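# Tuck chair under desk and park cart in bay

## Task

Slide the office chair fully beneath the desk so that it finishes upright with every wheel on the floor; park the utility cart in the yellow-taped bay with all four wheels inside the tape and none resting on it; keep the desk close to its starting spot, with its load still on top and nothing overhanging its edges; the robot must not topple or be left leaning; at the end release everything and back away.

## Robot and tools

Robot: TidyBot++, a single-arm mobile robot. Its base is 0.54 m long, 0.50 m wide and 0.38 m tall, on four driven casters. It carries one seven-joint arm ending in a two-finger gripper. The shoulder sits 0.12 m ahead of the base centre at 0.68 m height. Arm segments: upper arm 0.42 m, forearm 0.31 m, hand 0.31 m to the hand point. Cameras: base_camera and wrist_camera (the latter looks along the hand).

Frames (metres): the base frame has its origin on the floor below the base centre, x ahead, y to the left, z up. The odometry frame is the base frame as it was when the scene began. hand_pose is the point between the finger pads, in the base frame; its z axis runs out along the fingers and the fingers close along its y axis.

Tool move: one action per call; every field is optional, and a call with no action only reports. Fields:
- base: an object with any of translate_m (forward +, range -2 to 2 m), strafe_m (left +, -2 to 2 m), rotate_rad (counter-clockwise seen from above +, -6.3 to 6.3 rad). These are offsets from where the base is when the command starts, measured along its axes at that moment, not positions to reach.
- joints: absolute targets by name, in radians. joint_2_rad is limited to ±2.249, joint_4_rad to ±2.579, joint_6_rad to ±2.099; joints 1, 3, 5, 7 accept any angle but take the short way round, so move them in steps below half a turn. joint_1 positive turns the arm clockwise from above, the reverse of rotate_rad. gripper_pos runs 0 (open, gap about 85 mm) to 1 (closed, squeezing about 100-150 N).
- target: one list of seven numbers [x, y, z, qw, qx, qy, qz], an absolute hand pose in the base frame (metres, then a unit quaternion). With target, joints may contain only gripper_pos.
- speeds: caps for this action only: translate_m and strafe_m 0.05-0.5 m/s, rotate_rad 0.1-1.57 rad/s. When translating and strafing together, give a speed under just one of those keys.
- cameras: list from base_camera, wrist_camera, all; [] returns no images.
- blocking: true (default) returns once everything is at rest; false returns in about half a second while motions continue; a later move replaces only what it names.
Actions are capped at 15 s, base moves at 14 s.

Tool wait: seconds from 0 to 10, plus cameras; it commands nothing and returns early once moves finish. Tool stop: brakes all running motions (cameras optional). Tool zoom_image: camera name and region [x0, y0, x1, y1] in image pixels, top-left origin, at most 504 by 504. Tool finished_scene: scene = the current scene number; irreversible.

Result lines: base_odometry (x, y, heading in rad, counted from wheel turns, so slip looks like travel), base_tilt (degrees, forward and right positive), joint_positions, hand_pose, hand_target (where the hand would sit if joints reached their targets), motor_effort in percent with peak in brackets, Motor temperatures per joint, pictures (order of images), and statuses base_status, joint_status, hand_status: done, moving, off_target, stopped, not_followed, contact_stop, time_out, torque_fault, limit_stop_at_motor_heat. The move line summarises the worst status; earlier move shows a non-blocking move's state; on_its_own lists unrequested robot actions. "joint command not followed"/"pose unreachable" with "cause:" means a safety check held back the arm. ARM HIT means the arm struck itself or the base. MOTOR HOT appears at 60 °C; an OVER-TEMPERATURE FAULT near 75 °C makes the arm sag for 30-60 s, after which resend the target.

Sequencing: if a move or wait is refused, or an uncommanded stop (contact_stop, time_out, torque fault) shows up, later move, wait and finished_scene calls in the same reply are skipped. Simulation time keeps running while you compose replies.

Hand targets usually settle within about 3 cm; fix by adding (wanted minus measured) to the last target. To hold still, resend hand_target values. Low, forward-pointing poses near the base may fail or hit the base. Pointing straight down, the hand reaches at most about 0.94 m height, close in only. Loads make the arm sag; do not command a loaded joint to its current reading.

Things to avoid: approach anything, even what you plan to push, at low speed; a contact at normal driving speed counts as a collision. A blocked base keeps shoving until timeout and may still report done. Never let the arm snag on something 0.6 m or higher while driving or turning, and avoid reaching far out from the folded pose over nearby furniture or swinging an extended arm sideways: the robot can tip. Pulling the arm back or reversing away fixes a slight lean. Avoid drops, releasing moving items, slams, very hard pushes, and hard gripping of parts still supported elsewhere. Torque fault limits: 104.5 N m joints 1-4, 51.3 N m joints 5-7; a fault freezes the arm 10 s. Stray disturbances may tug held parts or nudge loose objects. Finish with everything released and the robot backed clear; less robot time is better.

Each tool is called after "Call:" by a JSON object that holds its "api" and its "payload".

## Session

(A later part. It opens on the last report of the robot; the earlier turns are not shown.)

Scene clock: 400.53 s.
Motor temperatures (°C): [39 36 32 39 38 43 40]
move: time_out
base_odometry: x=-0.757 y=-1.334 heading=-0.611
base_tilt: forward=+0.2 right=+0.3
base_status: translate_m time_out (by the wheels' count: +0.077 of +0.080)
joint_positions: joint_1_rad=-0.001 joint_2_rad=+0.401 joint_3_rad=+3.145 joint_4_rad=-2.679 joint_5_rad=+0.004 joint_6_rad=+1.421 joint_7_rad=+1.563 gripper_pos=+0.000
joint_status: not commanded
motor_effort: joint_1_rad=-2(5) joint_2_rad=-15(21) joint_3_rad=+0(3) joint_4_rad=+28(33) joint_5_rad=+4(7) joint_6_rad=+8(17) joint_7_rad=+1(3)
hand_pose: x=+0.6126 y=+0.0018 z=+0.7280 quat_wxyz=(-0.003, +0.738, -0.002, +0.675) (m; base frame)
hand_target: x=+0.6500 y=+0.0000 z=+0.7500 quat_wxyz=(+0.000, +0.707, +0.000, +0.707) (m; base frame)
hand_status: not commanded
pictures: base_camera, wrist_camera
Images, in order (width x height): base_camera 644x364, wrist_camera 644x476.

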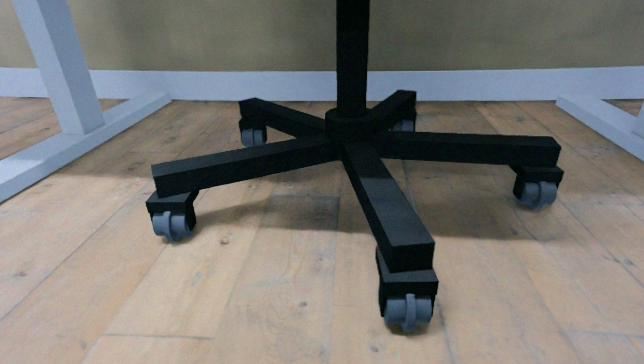

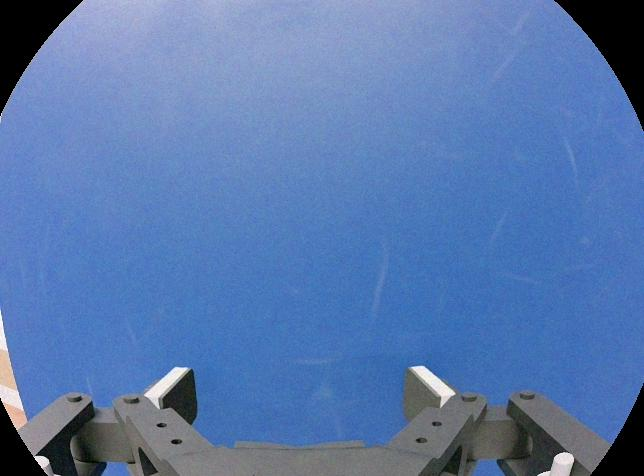

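Backrest is against the desk edge. Back off and look.

Call:
{"api": "move", "payload": {"base": {"translate_m":-0.6}, "speeds": {"translate_m":0.3}}}

Scene clock: 405.53 s.
Motor temperatures (°C): [39 36 32 39 38 43 40]
move: done
base_odometry: x=-1.249 y=-0.990 heading=-0.612
base_tilt: forward=+0.3 right=+0.3
base_status: done
joint_positions: joint_1_rad=-0.001 joint_2_rad=+0.438 joint_3_rad=+3.145 joint_4_rad=-2.575 joint_5_rad=+0.004 joint_6_rad=+1.421 joint_7_rad=+1.563 gripper_pos=+0.000
joint_status: not commanded
motor_effort: joint_1_rad=-1(3) joint_2_rad=-25(26) joint_3_rad=+0(1) joint_4_rad=+8(26) joint_5_rad=+1(4) joint_6_rad=+8(11) joint_7_rad=+1(2)
hand_pose: x=+0.6490 y=+0.0018 z=+0.7442 quat_wxyz=(-0.003, +0.715, -0.001, +0.699) (m; base frame)
hand_target: x=+0.6500 y=+0.0000 z=+0.7500 quat_wxyz=(+0.000, +0.707, +0.000, +0.707) (m; base frame)
hand_status: not commanded
pictures: base_camera, wrist_camera
Images, in order (width x height): base_camera 644x364, wrist_camera 644x476.

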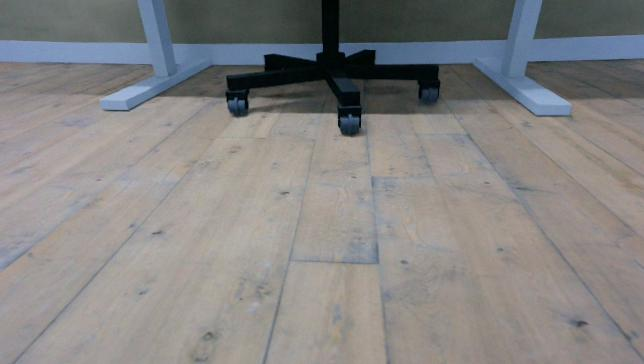

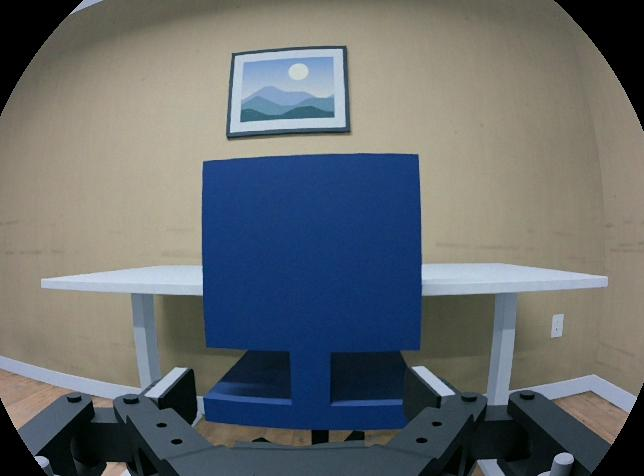

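Call:
{"api": "finished_scene", "payload": {"scene": 2}}

The scene is finished: the task was done.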